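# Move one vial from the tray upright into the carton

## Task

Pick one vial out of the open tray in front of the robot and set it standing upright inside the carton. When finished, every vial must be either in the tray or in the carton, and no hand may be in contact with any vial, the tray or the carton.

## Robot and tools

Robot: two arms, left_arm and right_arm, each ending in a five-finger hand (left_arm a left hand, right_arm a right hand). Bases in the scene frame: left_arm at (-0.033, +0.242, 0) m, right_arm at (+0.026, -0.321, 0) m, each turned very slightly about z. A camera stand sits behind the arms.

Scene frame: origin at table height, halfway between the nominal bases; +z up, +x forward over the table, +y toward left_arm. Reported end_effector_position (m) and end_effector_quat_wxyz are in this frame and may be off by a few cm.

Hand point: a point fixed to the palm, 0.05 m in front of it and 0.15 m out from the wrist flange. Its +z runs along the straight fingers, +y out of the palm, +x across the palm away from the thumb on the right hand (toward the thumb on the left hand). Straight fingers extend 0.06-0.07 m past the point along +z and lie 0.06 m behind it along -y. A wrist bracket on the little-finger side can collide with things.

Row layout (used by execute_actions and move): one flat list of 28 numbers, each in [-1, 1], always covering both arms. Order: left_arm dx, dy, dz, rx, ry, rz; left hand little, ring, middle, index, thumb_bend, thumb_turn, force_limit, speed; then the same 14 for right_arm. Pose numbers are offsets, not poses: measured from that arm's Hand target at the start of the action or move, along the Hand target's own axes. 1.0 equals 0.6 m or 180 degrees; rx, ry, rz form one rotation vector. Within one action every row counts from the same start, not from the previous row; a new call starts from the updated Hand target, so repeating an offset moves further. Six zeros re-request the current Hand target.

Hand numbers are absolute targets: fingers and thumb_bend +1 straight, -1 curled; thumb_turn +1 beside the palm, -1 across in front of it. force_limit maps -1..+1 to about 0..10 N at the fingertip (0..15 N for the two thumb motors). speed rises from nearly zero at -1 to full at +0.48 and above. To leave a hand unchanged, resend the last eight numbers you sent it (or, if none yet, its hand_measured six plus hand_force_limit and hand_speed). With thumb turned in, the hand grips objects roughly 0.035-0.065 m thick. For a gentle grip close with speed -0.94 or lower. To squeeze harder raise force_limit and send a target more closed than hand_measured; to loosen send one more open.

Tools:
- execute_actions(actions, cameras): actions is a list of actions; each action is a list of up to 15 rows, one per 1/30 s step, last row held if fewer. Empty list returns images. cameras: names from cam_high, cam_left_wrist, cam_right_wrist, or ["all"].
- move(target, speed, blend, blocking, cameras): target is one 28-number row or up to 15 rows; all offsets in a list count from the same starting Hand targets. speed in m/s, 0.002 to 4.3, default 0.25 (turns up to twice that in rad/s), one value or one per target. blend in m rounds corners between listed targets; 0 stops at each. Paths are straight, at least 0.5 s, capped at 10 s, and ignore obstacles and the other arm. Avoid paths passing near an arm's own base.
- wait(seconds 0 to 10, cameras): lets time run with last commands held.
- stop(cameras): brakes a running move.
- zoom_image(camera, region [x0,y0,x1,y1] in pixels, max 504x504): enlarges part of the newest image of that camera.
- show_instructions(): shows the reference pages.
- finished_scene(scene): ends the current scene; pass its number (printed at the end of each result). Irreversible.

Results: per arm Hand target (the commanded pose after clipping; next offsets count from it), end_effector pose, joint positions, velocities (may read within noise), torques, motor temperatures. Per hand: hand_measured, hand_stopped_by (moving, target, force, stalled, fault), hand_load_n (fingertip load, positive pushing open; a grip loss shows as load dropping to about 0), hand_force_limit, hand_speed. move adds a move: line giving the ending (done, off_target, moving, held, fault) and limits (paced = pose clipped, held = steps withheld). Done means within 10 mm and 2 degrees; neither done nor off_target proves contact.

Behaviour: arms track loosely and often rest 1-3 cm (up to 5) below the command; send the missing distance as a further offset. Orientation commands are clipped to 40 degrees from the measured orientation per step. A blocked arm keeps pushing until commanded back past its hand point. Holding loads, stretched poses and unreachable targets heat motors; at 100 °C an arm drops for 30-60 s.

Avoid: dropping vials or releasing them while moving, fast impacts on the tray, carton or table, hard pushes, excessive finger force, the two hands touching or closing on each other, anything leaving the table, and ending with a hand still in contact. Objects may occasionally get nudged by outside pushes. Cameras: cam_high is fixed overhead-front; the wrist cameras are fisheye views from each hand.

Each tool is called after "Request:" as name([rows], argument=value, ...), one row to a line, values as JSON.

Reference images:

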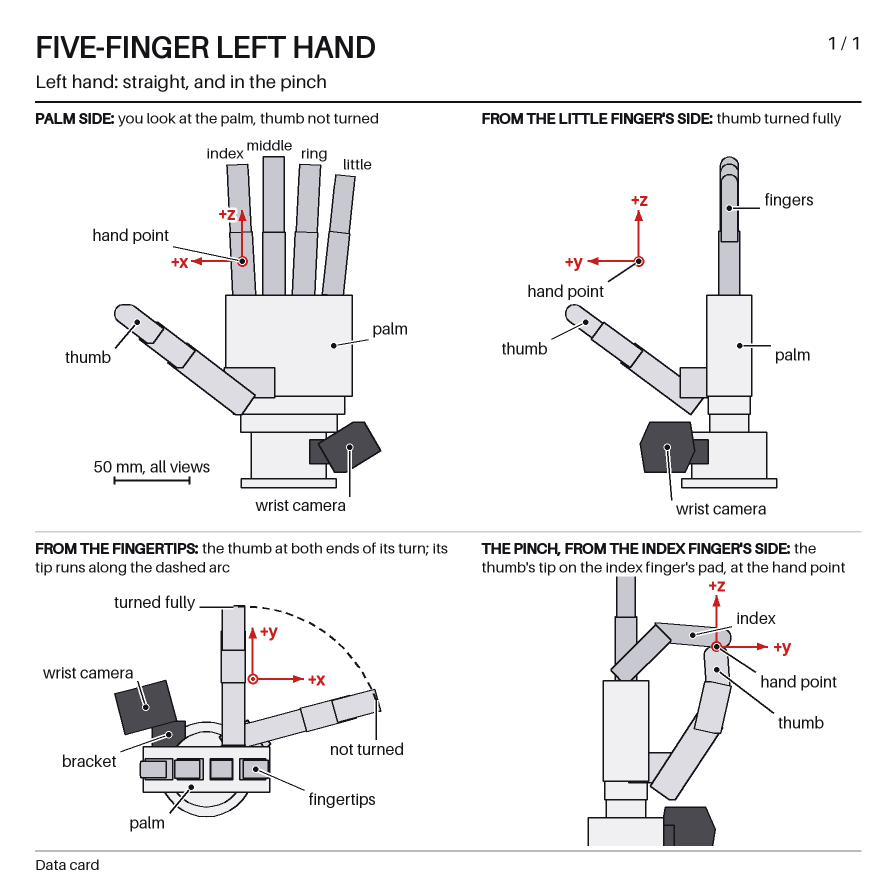

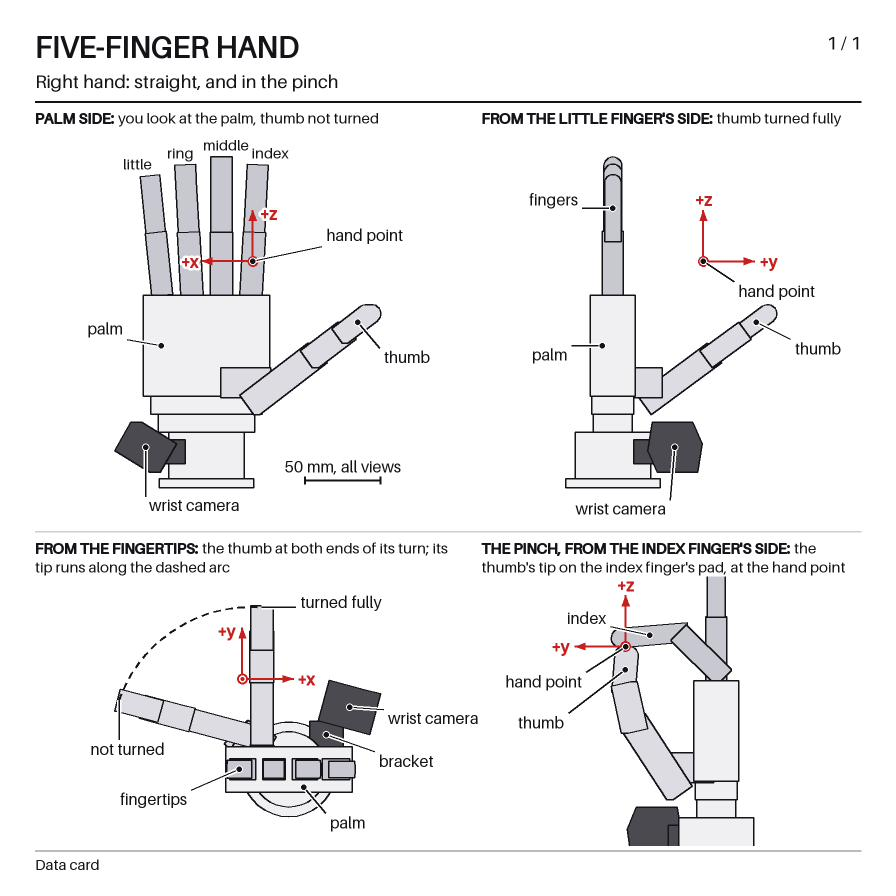

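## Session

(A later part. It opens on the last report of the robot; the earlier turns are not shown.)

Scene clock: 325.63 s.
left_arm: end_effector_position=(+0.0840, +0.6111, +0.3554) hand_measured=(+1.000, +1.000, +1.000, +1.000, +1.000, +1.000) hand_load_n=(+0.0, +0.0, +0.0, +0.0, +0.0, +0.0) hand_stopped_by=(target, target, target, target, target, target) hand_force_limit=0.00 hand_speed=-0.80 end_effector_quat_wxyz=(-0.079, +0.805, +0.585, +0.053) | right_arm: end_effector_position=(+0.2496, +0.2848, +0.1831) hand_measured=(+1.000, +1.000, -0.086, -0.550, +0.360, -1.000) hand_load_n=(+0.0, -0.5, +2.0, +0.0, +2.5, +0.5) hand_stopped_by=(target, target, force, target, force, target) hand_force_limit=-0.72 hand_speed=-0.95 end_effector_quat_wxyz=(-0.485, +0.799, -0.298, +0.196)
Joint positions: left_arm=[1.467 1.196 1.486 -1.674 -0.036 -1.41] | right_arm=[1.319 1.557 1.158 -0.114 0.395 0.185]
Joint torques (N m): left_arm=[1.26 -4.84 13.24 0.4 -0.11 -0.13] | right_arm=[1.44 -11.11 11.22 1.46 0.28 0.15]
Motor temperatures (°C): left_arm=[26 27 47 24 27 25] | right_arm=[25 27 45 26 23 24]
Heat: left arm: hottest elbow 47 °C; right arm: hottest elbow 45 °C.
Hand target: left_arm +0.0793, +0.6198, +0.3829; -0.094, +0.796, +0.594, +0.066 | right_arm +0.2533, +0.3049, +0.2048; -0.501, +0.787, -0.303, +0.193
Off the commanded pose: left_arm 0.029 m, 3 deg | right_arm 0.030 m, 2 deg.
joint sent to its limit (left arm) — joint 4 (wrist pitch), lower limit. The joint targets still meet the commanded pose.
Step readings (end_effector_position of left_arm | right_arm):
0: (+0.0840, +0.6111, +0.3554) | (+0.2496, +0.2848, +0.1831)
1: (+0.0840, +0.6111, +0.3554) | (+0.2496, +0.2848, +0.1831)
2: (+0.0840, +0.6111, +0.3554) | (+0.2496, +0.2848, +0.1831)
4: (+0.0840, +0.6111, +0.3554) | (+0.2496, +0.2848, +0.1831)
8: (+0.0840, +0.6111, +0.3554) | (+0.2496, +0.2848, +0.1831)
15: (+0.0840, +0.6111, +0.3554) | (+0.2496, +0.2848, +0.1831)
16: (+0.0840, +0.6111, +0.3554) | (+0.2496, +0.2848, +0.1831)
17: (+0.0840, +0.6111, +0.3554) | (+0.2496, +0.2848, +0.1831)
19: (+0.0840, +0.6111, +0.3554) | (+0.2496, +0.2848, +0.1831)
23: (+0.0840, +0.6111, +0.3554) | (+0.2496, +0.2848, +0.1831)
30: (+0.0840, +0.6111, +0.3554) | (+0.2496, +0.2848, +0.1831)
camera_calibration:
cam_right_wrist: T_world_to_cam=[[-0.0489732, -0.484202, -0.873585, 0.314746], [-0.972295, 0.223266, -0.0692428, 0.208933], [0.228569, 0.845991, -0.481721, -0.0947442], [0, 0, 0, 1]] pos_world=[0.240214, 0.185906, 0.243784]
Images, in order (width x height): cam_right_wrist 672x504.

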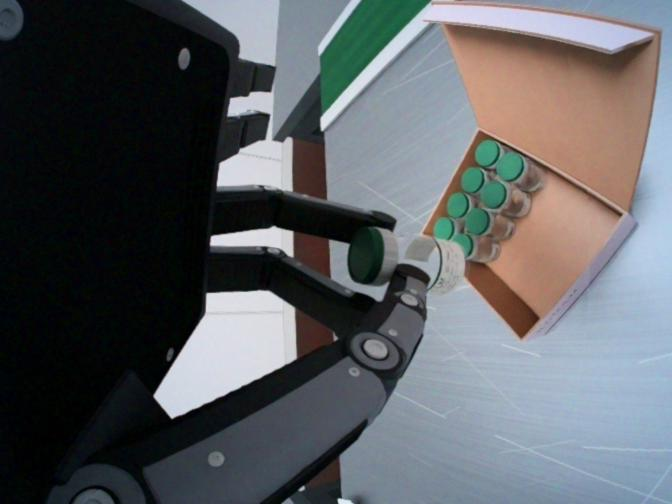

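Request:
move(target=[0,0,0,0,0,0,1,1,1,1,1,1,0,-0.8,0,0.1133,0.0528,0,0,0,1,1,-0.55,-0.55,0.2,-1,-0.72,-0.95], speed=0.1, cameras=["cam_high", "cam_right_wrist"])

Scene clock: 378.70 s.
left_arm: end_effector_position=(+0.0840, +0.6111, +0.3554) hand_measured=(+1.000, +1.000, +1.000, +1.000, +1.000, +1.000) hand_load_n=(+0.0, +0.0, +0.0, +0.0, -0.5, +0.0) hand_stopped_by=(target, target, target, target, target, target) hand_force_limit=0.00 hand_speed=-0.80 end_effector_quat_wxyz=(-0.079, +0.805, +0.585, +0.053) | right_arm: end_effector_position=(+0.2544, +0.3004, +0.1316) hand_measured=(+1.000, +1.000, -0.086, -0.550, +0.360, -1.000) hand_load_n=(+0.0, +0.0, +2.0, +0.0, +2.5, +0.0) hand_stopped_by=(target, target, force, target, force, target) hand_force_limit=-0.72 hand_speed=-0.95 end_effector_quat_wxyz=(-0.496, +0.791, -0.299, +0.196)
Joint positions: left_arm=[1.467 1.196 1.486 -1.674 -0.036 -1.41] | right_arm=[1.319 1.654 1.111 0.058 0.395 0.186]
Joint torques (N m): left_arm=[1.2 -5.01 13.24 0.4 -0.12 -0.14] | right_arm=[1.26 -12.81 7.08 2.32 0.23 0.16]
Heat: left arm: hottest elbow 48 °C; right arm: hottest elbow 49 °C.
Hand target: left_arm +0.0793, +0.6198, +0.3829; -0.094, +0.796, +0.594, +0.066 | right_arm +0.2533, +0.3050, +0.1299; -0.501, +0.787, -0.303, +0.193
Off the commanded pose: left_arm 0.029 m, 3 deg | right_arm 0.005 m, 1 deg.
joint sent to its limit (left arm) — joint 4 (wrist pitch), lower limit. The joint targets still meet the commanded pose.
move: off_target (left_arm)
camera_calibration:
cam_right_wrist: T_world_to_cam=[[-0.0426706, -0.460926, -0.886412, 0.270734], [-0.971612, 0.225789, -0.0706362, 0.205809], [0.2327, 0.858235, -0.457475, -0.141785], [0, 0, 0, 1]] pos_world=[0.244512, 0.200004, 0.189656]
Images, in order (width x height): cam_high 672x504, cam_right_wrist 672x504.

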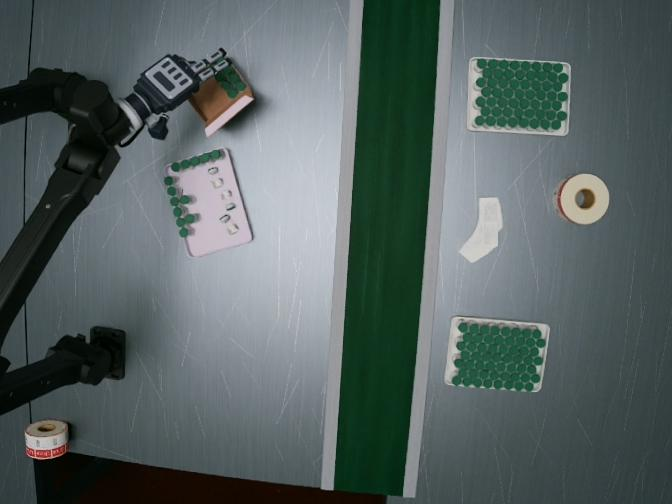

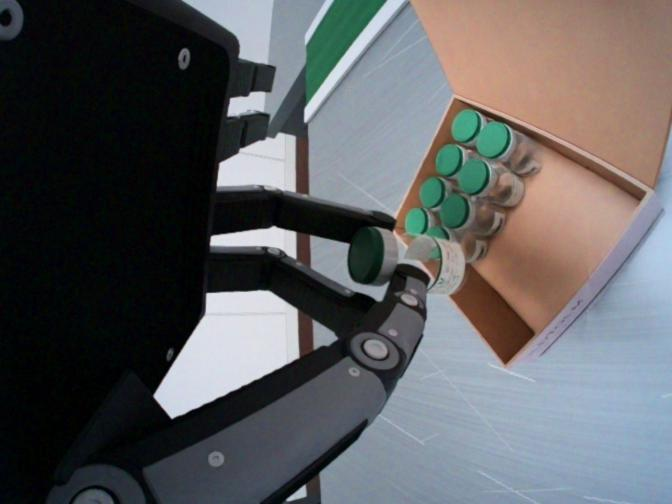

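Request:
move(target=[0,0,0,0,0,0,1,1,1,1,1,1,0,-0.8,0.001,0.0912,0.0411,0,0,0,1,1,-0.55,-0.55,0.2,-1,-0.72,-0.95], speed=0.08, cameras=["cam_right_wrist"])

Request:
zoom_image(camera="cam_right_wrist", region=[280, 120, 560, 400])

Scene clock: 400.63 s.
left_arm: end_effector_position=(+0.0840, +0.6111, +0.3554) hand_measured=(+1.000, +1.000, +1.000, +1.000, +1.000, +1.000) hand_load_n=(+0.0, -0.5, +0.0, +0.0, -0.5, +0.0) hand_stopped_by=(target, target, target, target, target, target) hand_force_limit=0.00 hand_speed=-0.80 end_effector_quat_wxyz=(-0.079, +0.805, +0.585, +0.053) | right_arm: end_effector_position=(+0.2545, +0.3008, +0.0744) hand_measured=(+1.000, +1.000, -0.086, -0.550, +0.360, -1.000) hand_load_n=(-0.5, +0.0, +2.0, +0.0, +2.5, +0.0) hand_stopped_by=(target, target, force, target, force, target) hand_force_limit=-0.72 hand_speed=-0.95 end_effector_quat_wxyz=(-0.498, +0.790, -0.299, +0.196)
Joint positions: left_arm=[1.467 1.196 1.486 -1.674 -0.036 -1.41] | right_arm=[1.319 1.746 1.049 0.216 0.395 0.186]
Joint torques (N m): left_arm=[1.2 -4.95 13.24 0.4 -0.1 -0.14] | right_arm=[1.32 -12.16 6.49 2.47 0.26 0.15]
Heat: left arm: hottest elbow 49 °C; right arm: hottest elbow 45 °C.
Hand target: left_arm +0.0793, +0.6198, +0.3829; -0.094, +0.796, +0.594, +0.066 | right_arm +0.2531, +0.3039, +0.0697; -0.501, +0.787, -0.303, +0.193
Off the commanded pose: left_arm 0.029 m, 3 deg | right_arm 0.006 m, 1 deg.
joint sent to its limit (left arm) — joint 4 (wrist pitch), lower limit. The joint targets still meet the commanded pose.
move: off_target (left_arm)
camera_calibration:
cam_right_wrist: T_world_to_cam=[[-0.0414767, -0.457093, -0.888451, 0.218978], [-0.971499, 0.226159, -0.0710012, 0.201739], [0.233386, 0.860185, -0.453446, -0.169423], [0, 0, 0, 1]] pos_world=[0.244612, 0.200204, 0.132051]
Images, in order (width x height): cam_right_wrist 672x504.

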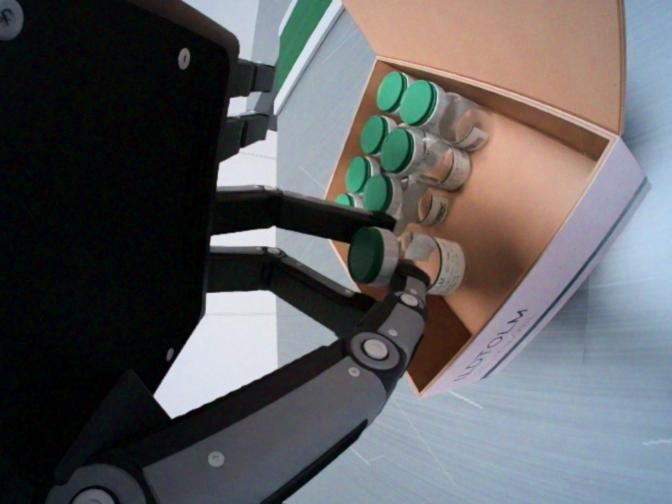

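Scaled by 1.800 from the camera's 672x504 image, which has a finer 960x720 frame.

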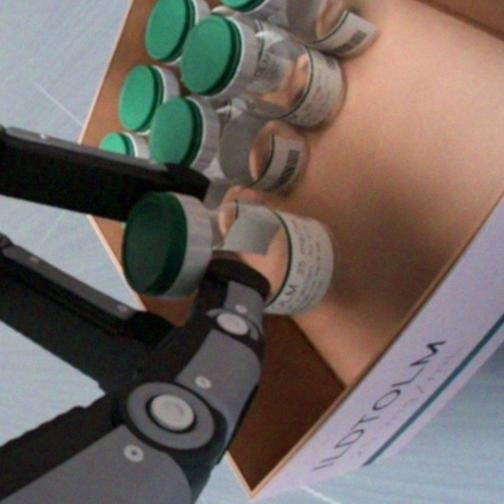

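Request:
move(target=[0,0,0,0,0,0,1,1,1,1,1,1,0,-0.8,0,0.0292,0.0027,0,0,0,1,1,-0.55,-0.55,0.2,-1,-0.72,-0.95], speed=0.05, cameras=["cam_right_wrist"])

Request:
zoom_image(camera="cam_right_wrist", region=[280, 120, 560, 400])

Scene clock: 450.10 s.
left_arm: end_effector_position=(+0.0840, +0.6111, +0.3554) hand_measured=(+1.000, +1.000, +1.000, +1.000, +1.000, +1.000) hand_load_n=(+0.0, +0.0, +0.0, +0.0, +0.0, +0.0) hand_stopped_by=(target, target, target, target, target, target) hand_force_limit=0.00 hand_speed=-0.80 end_effector_quat_wxyz=(-0.079, +0.805, +0.585, +0.053) | right_arm: end_effector_position=(+0.2523, +0.2963, +0.0586) hand_measured=(+1.000, +1.000, -0.086, -0.550, +0.360, -1.000) hand_load_n=(+0.0, +0.0, +1.5, +0.0, +2.0, +0.5) hand_stopped_by=(target, target, force, target, force, target) hand_force_limit=-0.72 hand_speed=-0.95 end_effector_quat_wxyz=(-0.499, +0.789, -0.300, +0.196)
Joint positions: left_arm=[1.467 1.196 1.486 -1.674 -0.036 -1.41] | right_arm=[1.321 1.765 1.021 0.263 0.399 0.188]
Joint torques (N m): left_arm=[1.2 -4.84 13.26 0.38 -0.11 -0.14] | right_arm=[0.91 -12.51 6.08 2.39 0.29 0.2]
Motor temperatures (°C): left_arm=[26 27 49 24 27 25] | right_arm=[25 29 39 26 23 24]
Heat: left arm: hottest elbow 49 °C; right arm: hottest elbow 39 °C.
Hand target: left_arm +0.0793, +0.6198, +0.3829; -0.094, +0.796, +0.594, +0.066 | right_arm +0.2490, +0.2994, +0.0531; -0.501, +0.787, -0.303, +0.192
Off the commanded pose: left_arm 0.029 m, 3 deg | right_arm 0.007 m, 1 deg.
joint sent to its limit (left arm) — joint 4 (wrist pitch), lower limit. The joint targets still meet the commanded pose.
move: off_target (left_arm)
camera_calibration:
cam_right_wrist: T_world_to_cam=[[-0.0418662, -0.456129, -0.888928, 0.202606], [-0.971046, 0.228016, -0.0712665, 0.198777], [0.235197, 0.860206, -0.452468, -0.172648], [0, 0, 0, 1]] pos_world=[0.24211, 0.195603, 0.11615]
Images, in order (width x height): cam_right_wrist 672x504.

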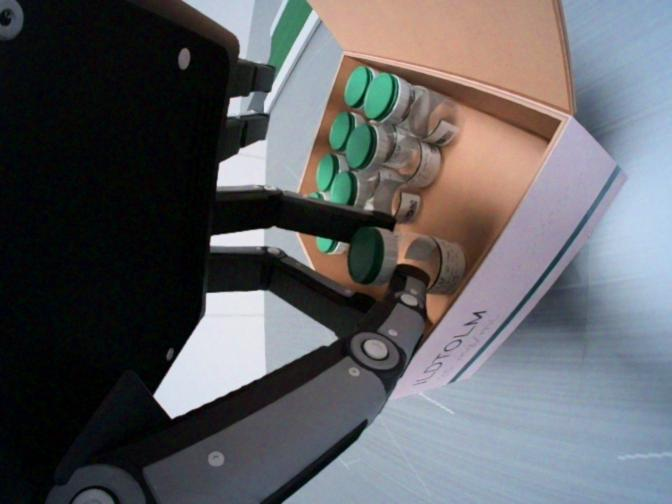

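Scaled by 1.800 from the camera's 672x504 image, which has a finer 960x720 frame.

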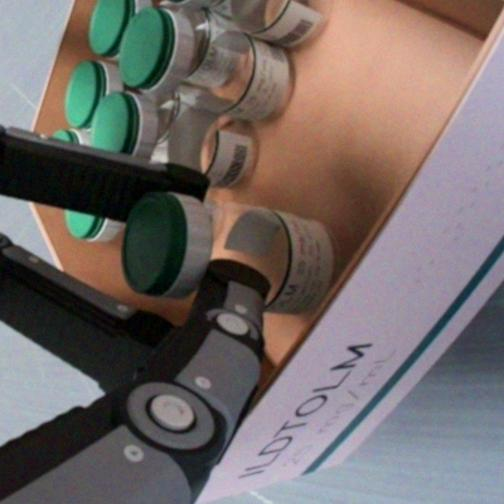

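Request:
move(target=[0,0,0,0,0,0,1,1,1,1,1,1,0,-0.8,0,0.0076,0.0035,0,0,0,1,1,-0.55,-0.55,0.2,-1,-0.72,-0.95], speed=0.05, cameras=["cam_right_wrist"])

Request:
zoom_image(camera="cam_right_wrist", region=[280, 120, 560, 400])

Scene clock: 499.67 s.
left_arm: end_effector_position=(+0.0840, +0.6111, +0.3554) hand_measured=(+1.000, +1.000, +1.000, +1.000, +1.000, +1.000) hand_load_n=(+0.0, +0.0, +0.0, +0.0, +0.0, +0.0) hand_stopped_by=(target, target, target, target, target, target) hand_force_limit=0.00 hand_speed=-0.80 end_effector_quat_wxyz=(-0.079, +0.805, +0.585, +0.053) | right_arm: end_effector_position=(+0.2528, +0.2979, +0.0565) hand_measured=(+1.000, +1.000, -0.086, -0.550, +0.360, -1.000) hand_load_n=(+0.0, +0.0, +1.5, +0.0, +2.5, +0.0) hand_stopped_by=(target, target, force, target, force, target) hand_force_limit=-0.72 hand_speed=-0.95 end_effector_quat_wxyz=(-0.501, +0.788, -0.300, +0.196)
Joint positions: left_arm=[1.467 1.196 1.486 -1.674 -0.036 -1.41] | right_arm=[1.321 1.772 1.021 0.276 0.399 0.188]
Joint torques (N m): left_arm=[1.2 -5.01 13.24 0.43 -0.11 -0.14] | right_arm=[0.97 -12.1 5.72 2.37 0.21 0.13]
Heat: left arm: hottest elbow 50 °C; right arm: hottest elbow 37 °C.
Hand target: left_arm +0.0793, +0.6198, +0.3829; -0.094, +0.796, +0.594, +0.066 | right_arm +0.2491, +0.2994, +0.0482; -0.501, +0.787, -0.303, +0.193
Off the commanded pose: left_arm 0.029 m, 3 deg | right_arm 0.009 m, 1 deg.
joint sent to its limit (left arm) — joint 4 (wrist pitch), lower limit. The joint targets still meet the commanded pose.
move: off_target (left_arm)
camera_calibration:
cam_right_wrist: T_world_to_cam=[[-0.0405352, -0.451606, -0.891296, 0.199955], [-0.970842, 0.228733, -0.0717424, 0.198546], [0.236268, 0.8624, -0.447709, -0.176271], [0, 0, 0, 1]] pos_world=[0.24251, 0.196902, 0.113545]
Images, in order (width x height): cam_right_wrist 672x504.

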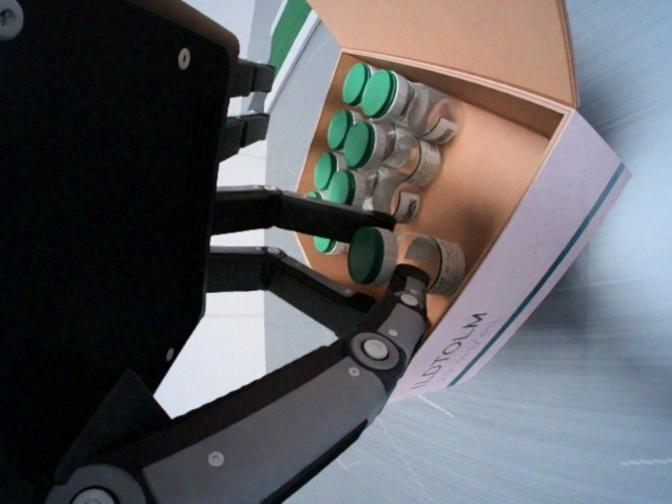

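Scaled by 1.800 from the camera's 672x504 image, which has a finer 960x720 frame.

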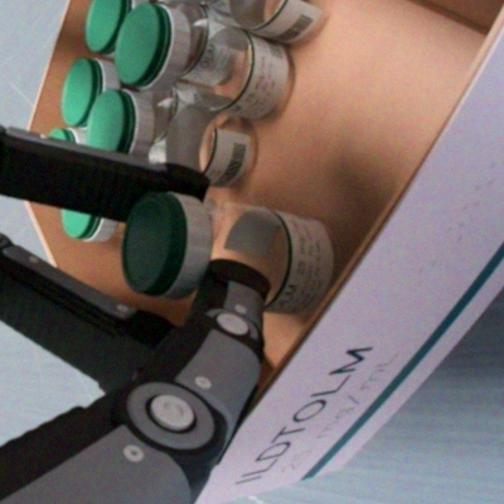

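Request:
move(target=[0,0,0,0,0,0,1,1,1,1,1,1,0,-0.8,0,0.0091,0.0042,0,0,0,1,1,-0.55,-0.55,0.2,-1,-0.72,-0.95], speed=0.05, cameras=["cam_right_wrist"])

Request:
zoom_image(camera="cam_right_wrist", region=[280, 120, 560, 400])

Scene clock: 510.57 s.
left_arm: end_effector_position=(+0.0840, +0.6111, +0.3554) hand_measured=(+1.000, +1.000, +1.000, +1.000, +1.000, +1.000) hand_load_n=(+0.0, +0.0, +0.0, +0.0, +0.0, +0.0) hand_stopped_by=(target, target, target, target, target, target) hand_force_limit=0.00 hand_speed=-0.80 end_effector_quat_wxyz=(-0.079, +0.805, +0.585, +0.053) | right_arm: end_effector_position=(+0.2530, +0.2989, +0.0535) hand_measured=(+1.000, +1.000, -0.086, -0.550, +0.360, -1.000) hand_load_n=(-0.5, -0.5, +2.0, +0.0, +2.5, +0.0) hand_stopped_by=(target, target, force, target, force, target) hand_force_limit=-0.72 hand_speed=-0.95 end_effector_quat_wxyz=(-0.504, +0.786, -0.300, +0.196)
Joint positions: left_arm=[1.467 1.196 1.486 -1.674 -0.036 -1.41] | right_arm=[1.321 1.781 1.018 0.294 0.4 0.188]
Joint torques (N m): left_arm=[1.14 -4.95 13.22 0.38 -0.11 -0.14] | right_arm=[0.32 -12.28 5.55 2.35 0.25 0.16]
Heat: left arm: hottest elbow 50 °C; right arm: hottest elbow 37 °C.
Hand target: left_arm +0.0793, +0.6198, +0.3829; -0.094, +0.796, +0.594, +0.066 | right_arm +0.2488, +0.2994, +0.0421; -0.501, +0.787, -0.303, +0.193
Off the commanded pose: left_arm 0.029 m, 3 deg | right_arm 0.012 m, 1 deg.
joint sent to its limit (left arm) — joint 4 (wrist pitch), lower limit. The joint targets still meet the commanded pose.
move: off_target (left_arm, right_arm)
camera_calibration:
cam_right_wrist: T_world_to_cam=[[-0.0390002, -0.445962, -0.894202, 0.195664], [-0.970589, 0.22966, -0.0722057, 0.197942], [0.237564, 0.865086, -0.441802, -0.179985], [0, 0, 0, 1]] pos_world=[0.242509, 0.197502, 0.109738]
Images, in order (width x height): cam_right_wrist 672x504.

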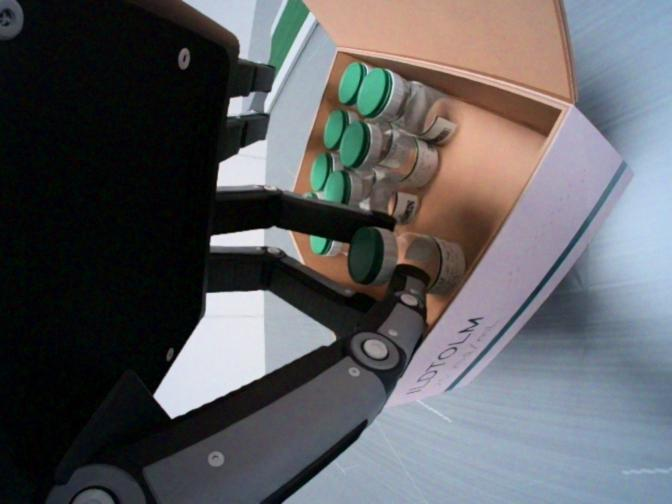

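Scaled by 1.800 from the camera's 672x504 image, which has a finer 960x720 frame.

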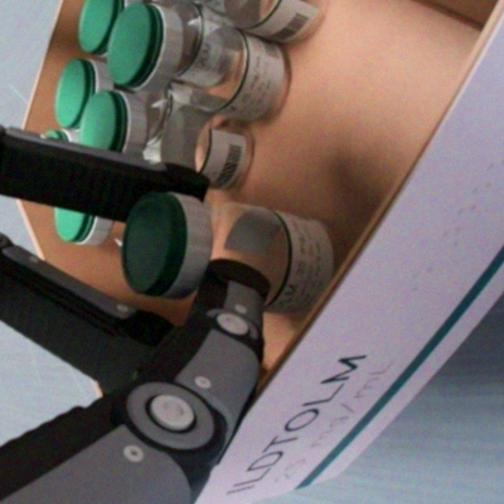

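Request:
move(target=[0,0,0,0,0,0,1,1,1,1,1,1,0,-0.8,0,0.0068,0.0032,0,0,0,1,1,-0.55,-0.55,0.2,-1,-0.72,-0.95], speed=0.05, cameras=["cam_right_wrist"])

Request:
zoom_image(camera="cam_right_wrist", region=[280, 120, 560, 400])

Scene clock: 529.17 s.
left_arm: end_effector_position=(+0.0840, +0.6111, +0.3554) hand_measured=(+1.000, +1.000, +1.000, +1.000, +1.000, +1.000) hand_load_n=(+0.0, +0.0, +0.0, +0.0, +0.0, +0.0) hand_stopped_by=(target, target, target, target, target, target) hand_force_limit=0.00 hand_speed=-0.80 end_effector_quat_wxyz=(-0.079, +0.805, +0.585, +0.053) | right_arm: end_effector_position=(+0.2535, +0.3004, +0.0514) hand_measured=(+1.000, +1.000, -0.086, -0.550, +0.360, -1.000) hand_load_n=(+0.0, +0.0, +2.0, +0.0, +2.0, +0.0) hand_stopped_by=(target, target, force, target, force, target) hand_force_limit=-0.72 hand_speed=-0.95 end_effector_quat_wxyz=(-0.506, +0.785, -0.300, +0.196)
Joint positions: left_arm=[1.467 1.196 1.486 -1.674 -0.036 -1.41] | right_arm=[1.321 1.788 1.018 0.307 0.4 0.188]
Joint torques (N m): left_arm=[1.2 -5.01 13.2 0.39 -0.11 -0.14] | right_arm=[1.14 -12.04 5.63 2.39 0.22 0.13]
Heat: left arm: hottest elbow 50 °C; right arm: hottest elbow 37 °C.
Hand target: left_arm +0.0793, +0.6198, +0.3829; -0.094, +0.796, +0.594, +0.066 | right_arm +0.2488, +0.2995, +0.0376; -0.501, +0.787, -0.303, +0.193
Off the commanded pose: left_arm 0.029 m, 3 deg | right_arm 0.015 m, 1 deg.
joint sent to its limit (left arm) — joint 4 (wrist pitch), lower limit. The joint targets still meet the commanded pose.
move: off_target (left_arm, right_arm)
camera_calibration:
cam_right_wrist: T_world_to_cam=[[-0.0375965, -0.441391, -0.896527, 0.192975], [-0.970401, 0.230299, -0.0726897, 0.197753], [0.238554, 0.867258, -0.436985, -0.183413], [0, 0, 0, 1]] pos_world=[0.242909, 0.198702, 0.107233]
Images, in order (width x height): cam_right_wrist 672x504.

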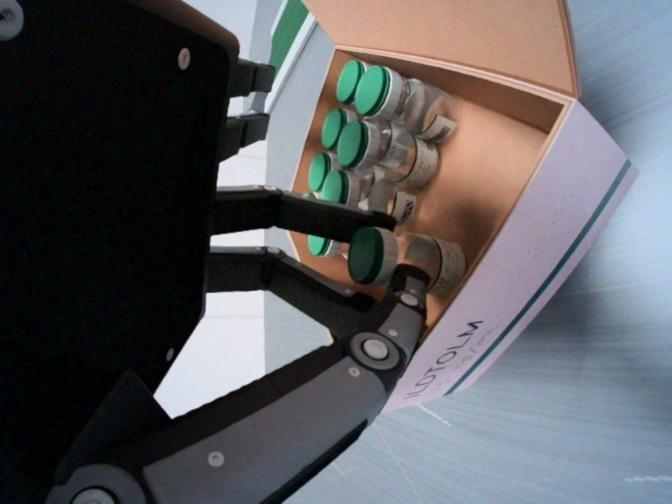

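Scaled by 1.800 from the camera's 672x504 image, which has a finer 960x720 frame.

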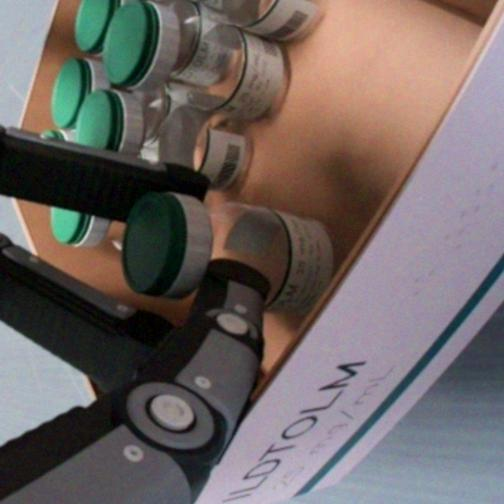

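Request:
move(target=[0,0,0,0,0,0,1,1,1,1,1,1,0,-0.8,0,0.0091,0.0042,0,0,0,1,1,-0.55,-0.55,0.2,-1,-0.72,-0.95], speed=0.05, cameras=["cam_right_wrist"])

Request:
zoom_image(camera="cam_right_wrist", region=[280, 120, 560, 400])

Scene clock: 565.33 s.
left_arm: end_effector_position=(+0.0840, +0.6111, +0.3554) hand_measured=(+1.000, +1.000, +1.000, +1.000, +1.000, +1.000) hand_load_n=(+0.0, +0.0, +0.0, +0.0, +0.0, +0.0) hand_stopped_by=(target, target, target, target, target, target) hand_force_limit=0.00 hand_speed=-0.80 end_effector_quat_wxyz=(-0.079, +0.805, +0.585, +0.053) | right_arm: end_effector_position=(+0.2537, +0.3011, +0.0487) hand_measured=(+1.000, +1.000, -0.086, -0.550, +0.360, -1.000) hand_load_n=(+0.0, +0.0, +0.0, +0.5, +1.0, +0.0) hand_stopped_by=(target, target, force, target, force, target) hand_force_limit=-0.72 hand_speed=-0.95 end_effector_quat_wxyz=(-0.508, +0.783, -0.301, +0.196)
Joint positions: left_arm=[1.467 1.196 1.486 -1.674 -0.036 -1.41] | right_arm=[1.321 1.795 1.014 0.324 0.4 0.189]
Joint torques (N m): left_arm=[1.14 -5.01 13.24 0.4 -0.11 -0.14] | right_arm=[1.44 -12.04 5.39 2.09 0.2 0.1]
Heat: left arm: hottest elbow 50 °C; right arm: hottest elbow 37 °C.
Hand target: left_arm +0.0793, +0.6198, +0.3829; -0.094, +0.796, +0.594, +0.066 | right_arm +0.2488, +0.2996, +0.0317; -0.501, +0.787, -0.303, +0.192
Off the commanded pose: left_arm 0.029 m, 3 deg | right_arm 0.018 m, 1 deg.
joint sent to its limit (left arm) — joint 4 (wrist pitch), lower limit. The joint targets still meet the commanded pose.
move: off_target (left_arm, right_arm)
camera_calibration:
cam_right_wrist: T_world_to_cam=[[-0.0363179, -0.435917, -0.899254, 0.189073], [-0.970235, 0.23097, -0.0727789, 0.197352], [0.239426, 0.869845, -0.43133, -0.186543], [0, 0, 0, 1]] pos_world=[0.243008, 0.199101, 0.103926]
Images, in order (width x height): cam_right_wrist 672x504.

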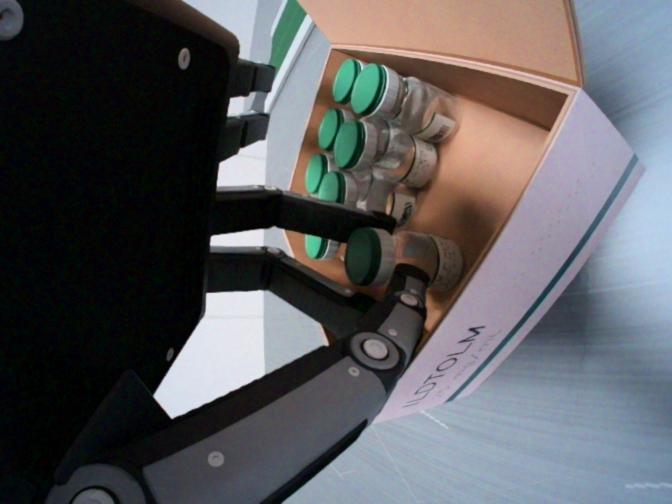

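Scaled by 1.800 from the camera's 672x504 image, which has a finer 960x720 frame.

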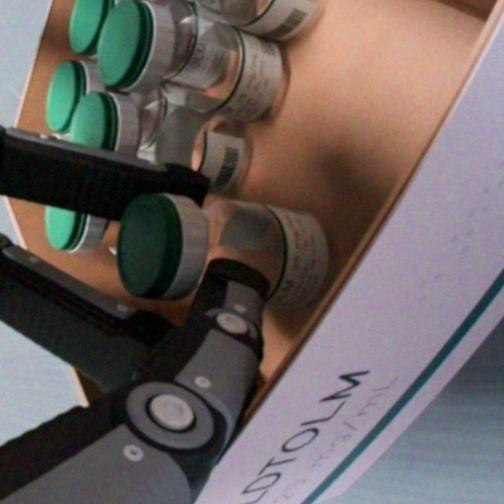

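Request:
move(target=[0,0,0,0,0,0,1,1,1,1,1,1,0,-0.8,0,-0.0121,-0.0056,0,0,0,1,1,0.05,-0.02,0.5,-1,-0.72,-0.85], speed=0.05, cameras=["cam_right_wrist"])

Request:
zoom_image(camera="cam_right_wrist", region=[280, 120, 560, 400])

Scene clock: 587.83 s.
left_arm: end_effector_position=(+0.0840, +0.6111, +0.3554) hand_measured=(+1.000, +1.000, +1.000, +1.000, +1.000, +1.000) hand_load_n=(+0.0, +0.0, +0.0, +0.0, +0.0, +0.0) hand_stopped_by=(target, target, target, target, target, target) hand_force_limit=0.00 hand_speed=-0.80 end_effector_quat_wxyz=(-0.079, +0.805, +0.585, +0.053) | right_arm: end_effector_position=(+0.2540, +0.3010, +0.0484) hand_measured=(+1.000, +1.000, +0.048, -0.020, +0.498, -1.000) hand_load_n=(+0.0, +0.0, -5.0, +0.0, -3.0, -0.5) hand_stopped_by=(target, target, target, target, target, target) hand_force_limit=-0.72 hand_speed=-0.85 end_effector_quat_wxyz=(-0.508, +0.782, -0.302, +0.196)
Joint positions: left_arm=[1.467 1.196 1.486 -1.674 -0.036 -1.41] | right_arm=[1.321 1.796 1.014 0.324 0.403 0.192]
Joint torques (N m): left_arm=[1.2 -4.89 13.24 0.39 -0.11 -0.14] | right_arm=[0.97 -13.22 5.79 1.32 0.14 0.14]
Heat: left arm: hottest elbow 51 °C; right arm: hottest elbow 37 °C.
Hand target: left_arm +0.0793, +0.6198, +0.3829; -0.094, +0.796, +0.594, +0.066 | right_arm +0.2489, +0.2996, +0.0397; -0.501, +0.787, -0.303, +0.192
Off the commanded pose: left_arm 0.029 m, 3 deg | right_arm 0.010 m, 1 deg.
joint sent to its limit (left arm) — joint 4 (wrist pitch), lower limit. The joint targets still meet the commanded pose.
move: off_target (left_arm)
camera_calibration:
cam_right_wrist: T_world_to_cam=[[-0.0389323, -0.434994, -0.899591, 0.189064], [-0.969581, 0.234166, -0.071269, 0.196384], [0.241655, 0.869452, -0.430879, -0.187181], [0, 0, 0, 1]] pos_world=[0.243004, 0.199, 0.103424]
Images, in order (width x height): cam_right_wrist 672x504.

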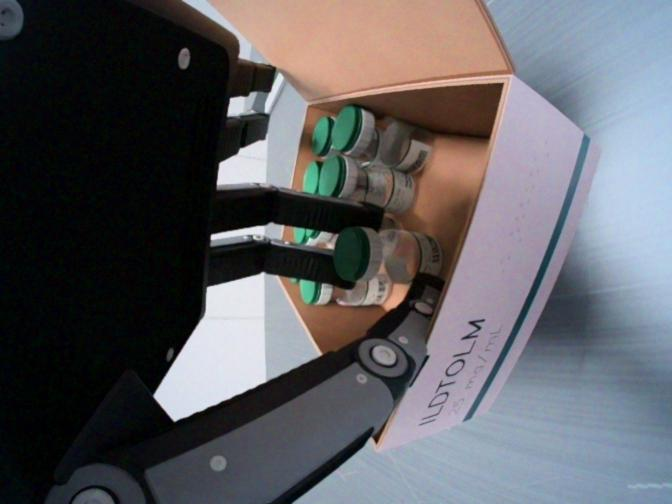

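Scaled by 1.800 from the camera's 672x504 image, which has a finer 960x720 frame.

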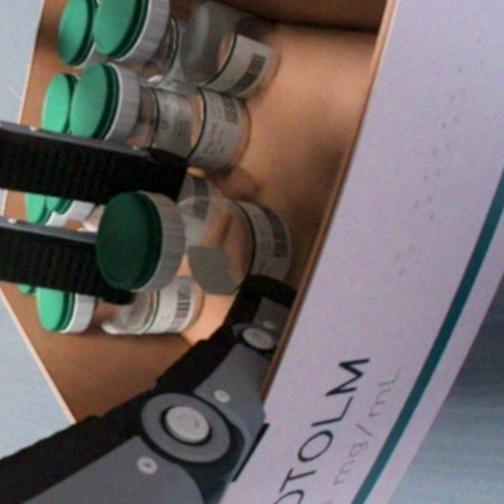

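Request:
wait(seconds=0.1, cameras=["cam_high","cam_right_wrist"])

Request:
zoom_image(camera="cam_high", region=[300, 40, 560, 240])

Scene clock: 597.83 s.
left_arm: end_effector_position=(+0.0840, +0.6111, +0.3554) hand_measured=(+1.000, +1.000, +1.000, +1.000, +1.000, +1.000) hand_load_n=(+0.0, +0.0, +0.0, +0.0, +0.0, +0.0) hand_stopped_by=(target, target, target, target, target, target) hand_force_limit=0.00 hand_speed=-0.80 end_effector_quat_wxyz=(-0.079, +0.805, +0.585, +0.053) | right_arm: end_effector_position=(+0.2540, +0.3010, +0.0484) hand_measured=(+1.000, +1.000, +0.048, -0.020, +0.498, -1.000) hand_load_n=(+0.0, +0.0, -5.0, -0.5, -3.0, -0.5) hand_stopped_by=(target, target, target, target, target, target) hand_force_limit=-0.72 hand_speed=-0.85 end_effector_quat_wxyz=(-0.508, +0.782, -0.302, +0.196)
Joint positions: left_arm=[1.467 1.196 1.486 -1.674 -0.036 -1.41] | right_arm=[1.321 1.796 1.014 0.324 0.403 0.192]
Joint torques (N m): left_arm=[1.2 -4.95 13.26 0.42 -0.11 -0.14] | right_arm=[0.5 -12.51 5.81 1.47 0.11 0.16]
Heat: left arm: hottest elbow 51 °C; right arm: hottest elbow 37 °C.
Hand target: left_arm +0.0793, +0.6198, +0.3829; -0.094, +0.796, +0.594, +0.066 | right_arm +0.2489, +0.2996, +0.0397; -0.501, +0.787, -0.303, +0.192
Off the commanded pose: left_arm 0.029 m, 3 deg | right_arm 0.010 m, 1 deg.
wait: 0.10 s; at rest from the start
camera_calibration:
cam_right_wrist: T_world_to_cam=[[-0.0389323, -0.434994, -0.899591, 0.189064], [-0.969581, 0.234166, -0.071269, 0.196384], [0.241655, 0.869452, -0.430879, -0.187181], [0, 0, 0, 1]] pos_world=[0.243004, 0.199, 0.103424]
Images, in order (width x height): cam_high 672x504, cam_right_wrist 672x504.

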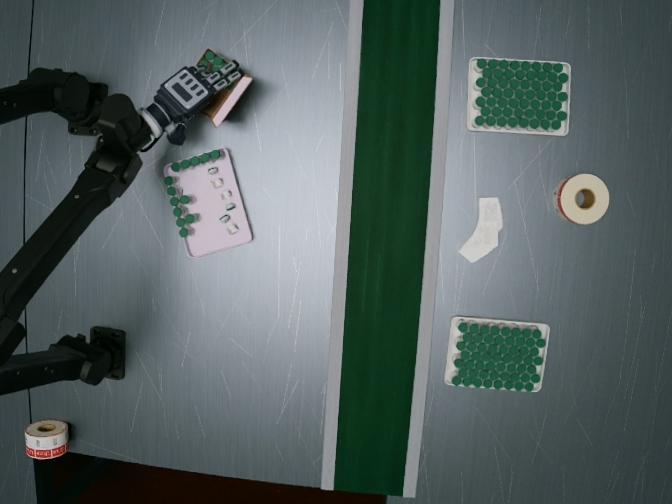

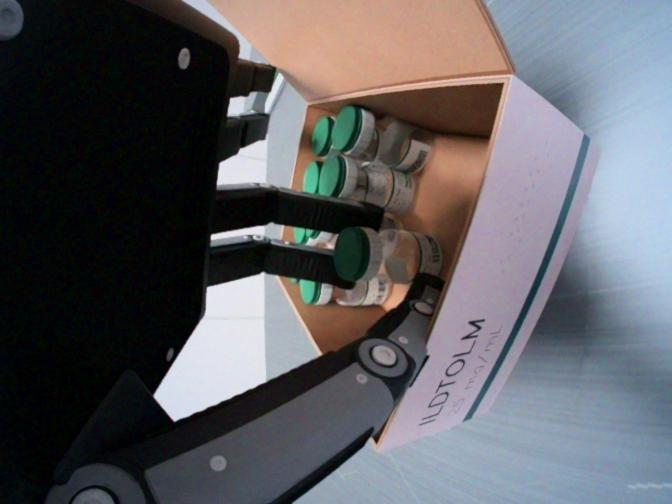

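Scaled by 1.938 from the camera's 672x504 image, which has a finer 960x720 frame.

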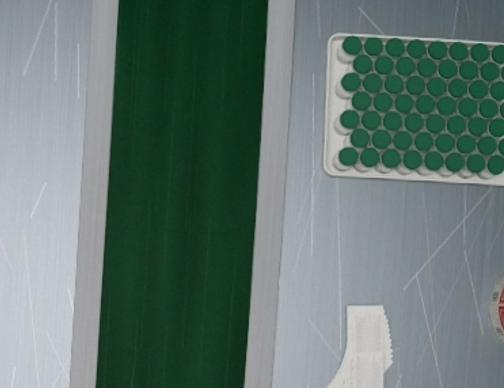

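Request:
zoom_image(camera="cam_right_wrist", region=[280, 80, 500, 340])

Scaled by 1.938 from the camera's 672x504 image, which has a finer 960x720 frame.

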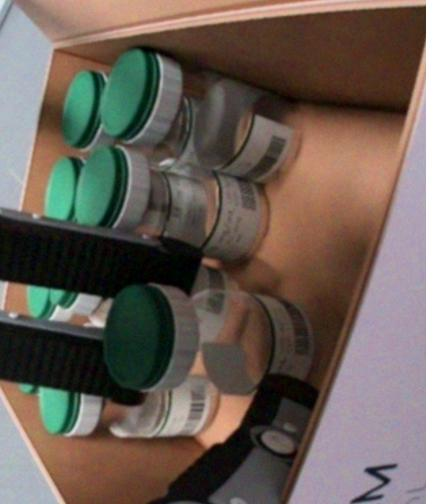

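Request:
move(target=[0,0,0,0,0,0,1,1,1,1,1,1,0,-0.8,0,0,0,0,0,0,1,1,0.0,-0.03,0.46,-1,-0.72,-0.85], speed=0.05, cameras=["cam_right_wrist"])

Request:
zoom_image(camera="cam_right_wrist", region=[280, 80, 500, 340])

Scene clock: 619.00 s.
left_arm: end_effector_position=(+0.0840, +0.6111, +0.3554) hand_measured=(+1.000, +1.000, +1.000, +1.000, +1.000, +1.000) hand_load_n=(+0.0, +0.0, +0.0, +0.0, +0.0, +0.0) hand_stopped_by=(target, target, target, target, target, target) hand_force_limit=0.00 hand_speed=-0.80 end_effector_quat_wxyz=(-0.079, +0.805, +0.585, +0.053) | right_arm: end_effector_position=(+0.2540, +0.3010, +0.0484) hand_measured=(+1.000, +1.000, +0.000, -0.030, +0.460, -1.000) hand_load_n=(+0.0, +0.0, +0.0, +0.0, +0.0, +0.0) hand_stopped_by=(target, target, target, target, target, target) hand_force_limit=-0.72 hand_speed=-0.85 end_effector_quat_wxyz=(-0.508, +0.782, -0.302, +0.196)
Joint positions: left_arm=[1.467 1.196 1.486 -1.674 -0.036 -1.41] | right_arm=[1.321 1.796 1.014 0.324 0.403 0.192]
Joint torques (N m): left_arm=[1.14 -5.01 13.26 0.38 -0.12 -0.14] | right_arm=[0.79 -13.8 5.94 1.47 0.17 0.11]
Heat: left arm: hottest elbow 51 °C; right arm: hottest elbow 37 °C.
Hand target: left_arm +0.0793, +0.6198, +0.3829; -0.094, +0.796, +0.594, +0.066 | right_arm +0.2489, +0.2996, +0.0397; -0.501, +0.787, -0.303, +0.192
Off the commanded pose: left_arm 0.029 m, 3 deg | right_arm 0.010 m, 1 deg.
joint sent to its limit (left arm) — joint 4 (wrist pitch), lower limit. The joint targets still meet the commanded pose.
move: off_target (left_arm)
camera_calibration:
cam_right_wrist: T_world_to_cam=[[-0.0389323, -0.434994, -0.899591, 0.189064], [-0.969581, 0.234166, -0.071269, 0.196384], [0.241655, 0.869452, -0.430879, -0.187181], [0, 0, 0, 1]] pos_world=[0.243004, 0.199, 0.103424]
Images, in order (width x height): cam_right_wrist 672x504.

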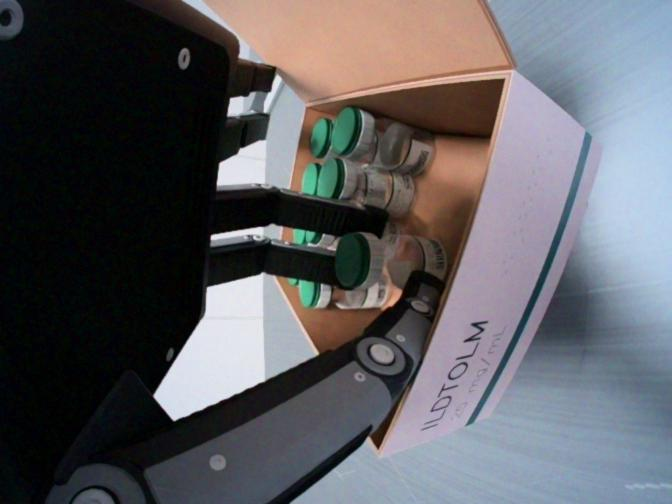

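Scaled by 1.938 from the camera's 672x504 image, which has a finer 960x720 frame.

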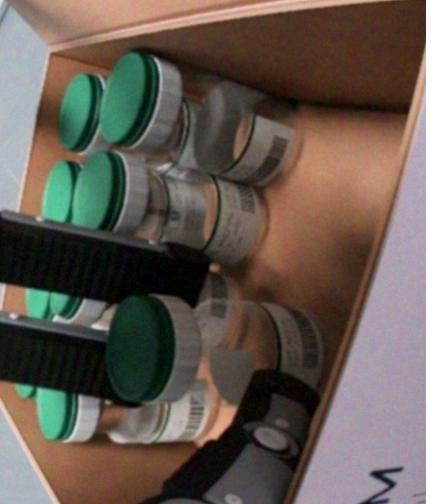

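Request:
move(target=[0,0,0,0,0,0,1,1,1,1,1,1,0,-0.8,-0.004,-0.059,-0.0117,0,0,0,1,1,0.0,-0.03,0.46,-1,-0.72,-0.85], speed=0.06, cameras=["cam_right_wrist"])

Request:
zoom_image(camera="cam_right_wrist", region=[280, 80, 500, 340])

Scene clock: 637.10 s.
left_arm: end_effector_position=(+0.0840, +0.6111, +0.3554) hand_measured=(+1.000, +1.000, +1.000, +1.000, +1.000, +1.000) hand_load_n=(+0.0, +0.0, +0.0, +0.0, +0.0, +0.0) hand_stopped_by=(target, target, target, target, target, target) hand_force_limit=0.00 hand_speed=-0.80 end_effector_quat_wxyz=(-0.079, +0.805, +0.585, +0.053) | right_arm: end_effector_position=(+0.2505, +0.2905, +0.0476) hand_measured=(+1.000, +1.000, +0.000, -0.030, +0.460, -1.000) hand_load_n=(+0.0, +0.0, +0.0, +0.0, +0.0, +0.0) hand_stopped_by=(target, target, target, target, target, target) hand_force_limit=-0.72 hand_speed=-0.85 end_effector_quat_wxyz=(-0.482, +0.799, -0.301, +0.197)
Joint positions: left_arm=[1.467 1.196 1.486 -1.674 -0.036 -1.41] | right_arm=[1.321 1.771 1.021 0.23 0.401 0.192]
Joint torques (N m): left_arm=[1.2 -4.89 13.26 0.4 -0.11 -0.14] | right_arm=[0.73 -15.56 8.7 1.29 0.07 0.17]
Heat: left arm: hottest elbow 51 °C; right arm: hottest elbow 37 °C.
Hand target: left_arm +0.0793, +0.6198, +0.3829; -0.094, +0.796, +0.594, +0.066 | right_arm +0.2529, +0.3075, +0.0747; -0.501, +0.787, -0.303, +0.192
Off the commanded pose: left_arm 0.029 m, 3 deg | right_arm 0.032 m, 3 deg.
joint sent to its limit (left arm) — joint 4 (wrist pitch), lower limit. The joint targets still meet the commanded pose.
move: off_target (left_arm, right_arm)
camera_calibration:
cam_right_wrist: T_world_to_cam=[[-0.0548127, -0.487598, -0.871346, 0.201563], [-0.971169, 0.228802, -0.0669436, 0.197239], [0.232007, 0.842554, -0.486081, -0.164679], [0, 0, 0, 1]] pos_world=[0.240807, 0.191904, 0.108788]
Images, in order (width x height): cam_right_wrist 672x504.

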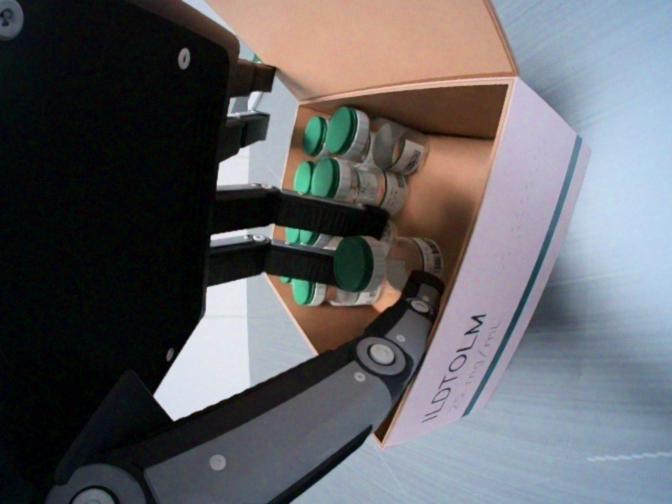

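Scaled by 1.938 from the camera's 672x504 image, which has a finer 960x720 frame.

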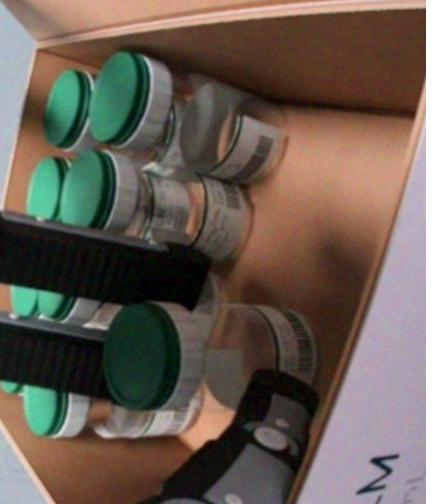

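Request:
move(target=[0,0,0,0,0,0,1,1,1,1,1,1,0,-0.8,0.0137,-0.0368,-0.0395,0,0,0,1,1,0.0,-0.03,0.46,-1,-0.72,-0.85], speed=0.06, cameras=["cam_right_wrist"])

Request:
zoom_image(camera="cam_right_wrist", region=[280, 80, 500, 340])

Scene clock: 659.57 s.
left_arm: end_effector_position=(+0.0840, +0.6111, +0.3554) hand_measured=(+1.000, +1.000, +1.000, +1.000, +1.000, +1.000) hand_load_n=(+0.0, +0.0, +0.0, +0.0, +0.0, +0.0) hand_stopped_by=(target, target, target, target, target, target) hand_force_limit=0.00 hand_speed=-0.80 end_effector_quat_wxyz=(-0.079, +0.805, +0.585, +0.053) | right_arm: end_effector_position=(+0.2477, +0.2835, +0.0823) hand_measured=(+1.000, +1.000, +0.000, -0.030, +0.460, -1.000) hand_load_n=(+0.0, +0.0, +0.0, +0.0, +0.0, +0.0) hand_stopped_by=(target, target, target, target, target, target) hand_force_limit=-0.72 hand_speed=-0.85 end_effector_quat_wxyz=(-0.486, +0.797, -0.300, +0.196)
Joint positions: left_arm=[1.467 1.196 1.486 -1.674 -0.036 -1.41] | right_arm=[1.321 1.692 1.021 0.159 0.398 0.192]
Joint torques (N m): left_arm=[1.14 -4.95 13.26 0.42 -0.12 -0.14] | right_arm=[0.44 -13.92 8.05 1.55 0.03 0.09]
Heat: left arm: hottest elbow 51 °C; right arm: hottest elbow 37 °C.
Hand target: left_arm +0.0793, +0.6198, +0.3829; -0.094, +0.796, +0.594, +0.066 | right_arm +0.2509, +0.2930, +0.1047; -0.501, +0.787, -0.303, +0.192
Off the commanded pose: left_arm 0.029 m, 3 deg | right_arm 0.025 m, 2 deg.
joint sent to its limit (left arm) — joint 4 (wrist pitch), lower limit. The joint targets still meet the commanded pose.
move: off_target (left_arm, right_arm)
camera_calibration:
cam_right_wrist: T_world_to_cam=[[-0.052784, -0.480636, -0.87533, 0.226096], [-0.971809, 0.226425, -0.065726, 0.199119], [0.229787, 0.847184, -0.479037, -0.142614], [0, 0, 0, 1]] pos_world=[0.23821, 0.184404, 0.142679]
Images, in order (width x height): cam_right_wrist 672x504.

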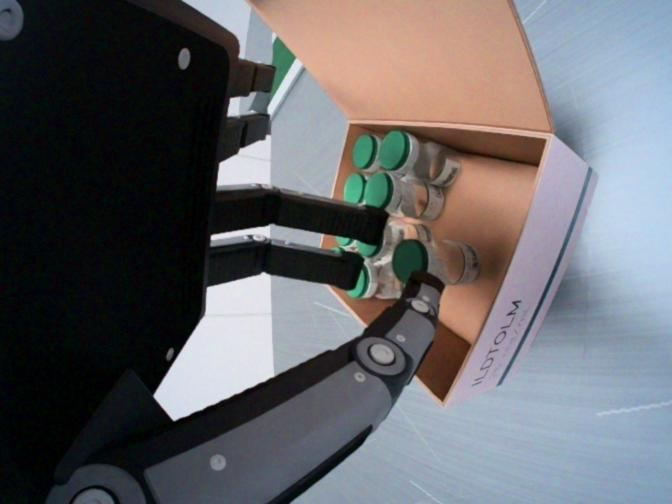

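Scaled by 1.938 from the camera's 672x504 image, which has a finer 960x720 frame.

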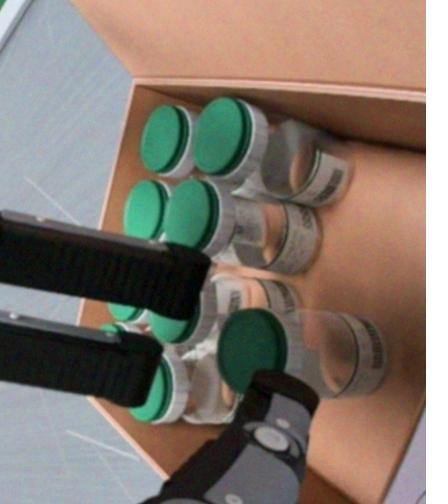

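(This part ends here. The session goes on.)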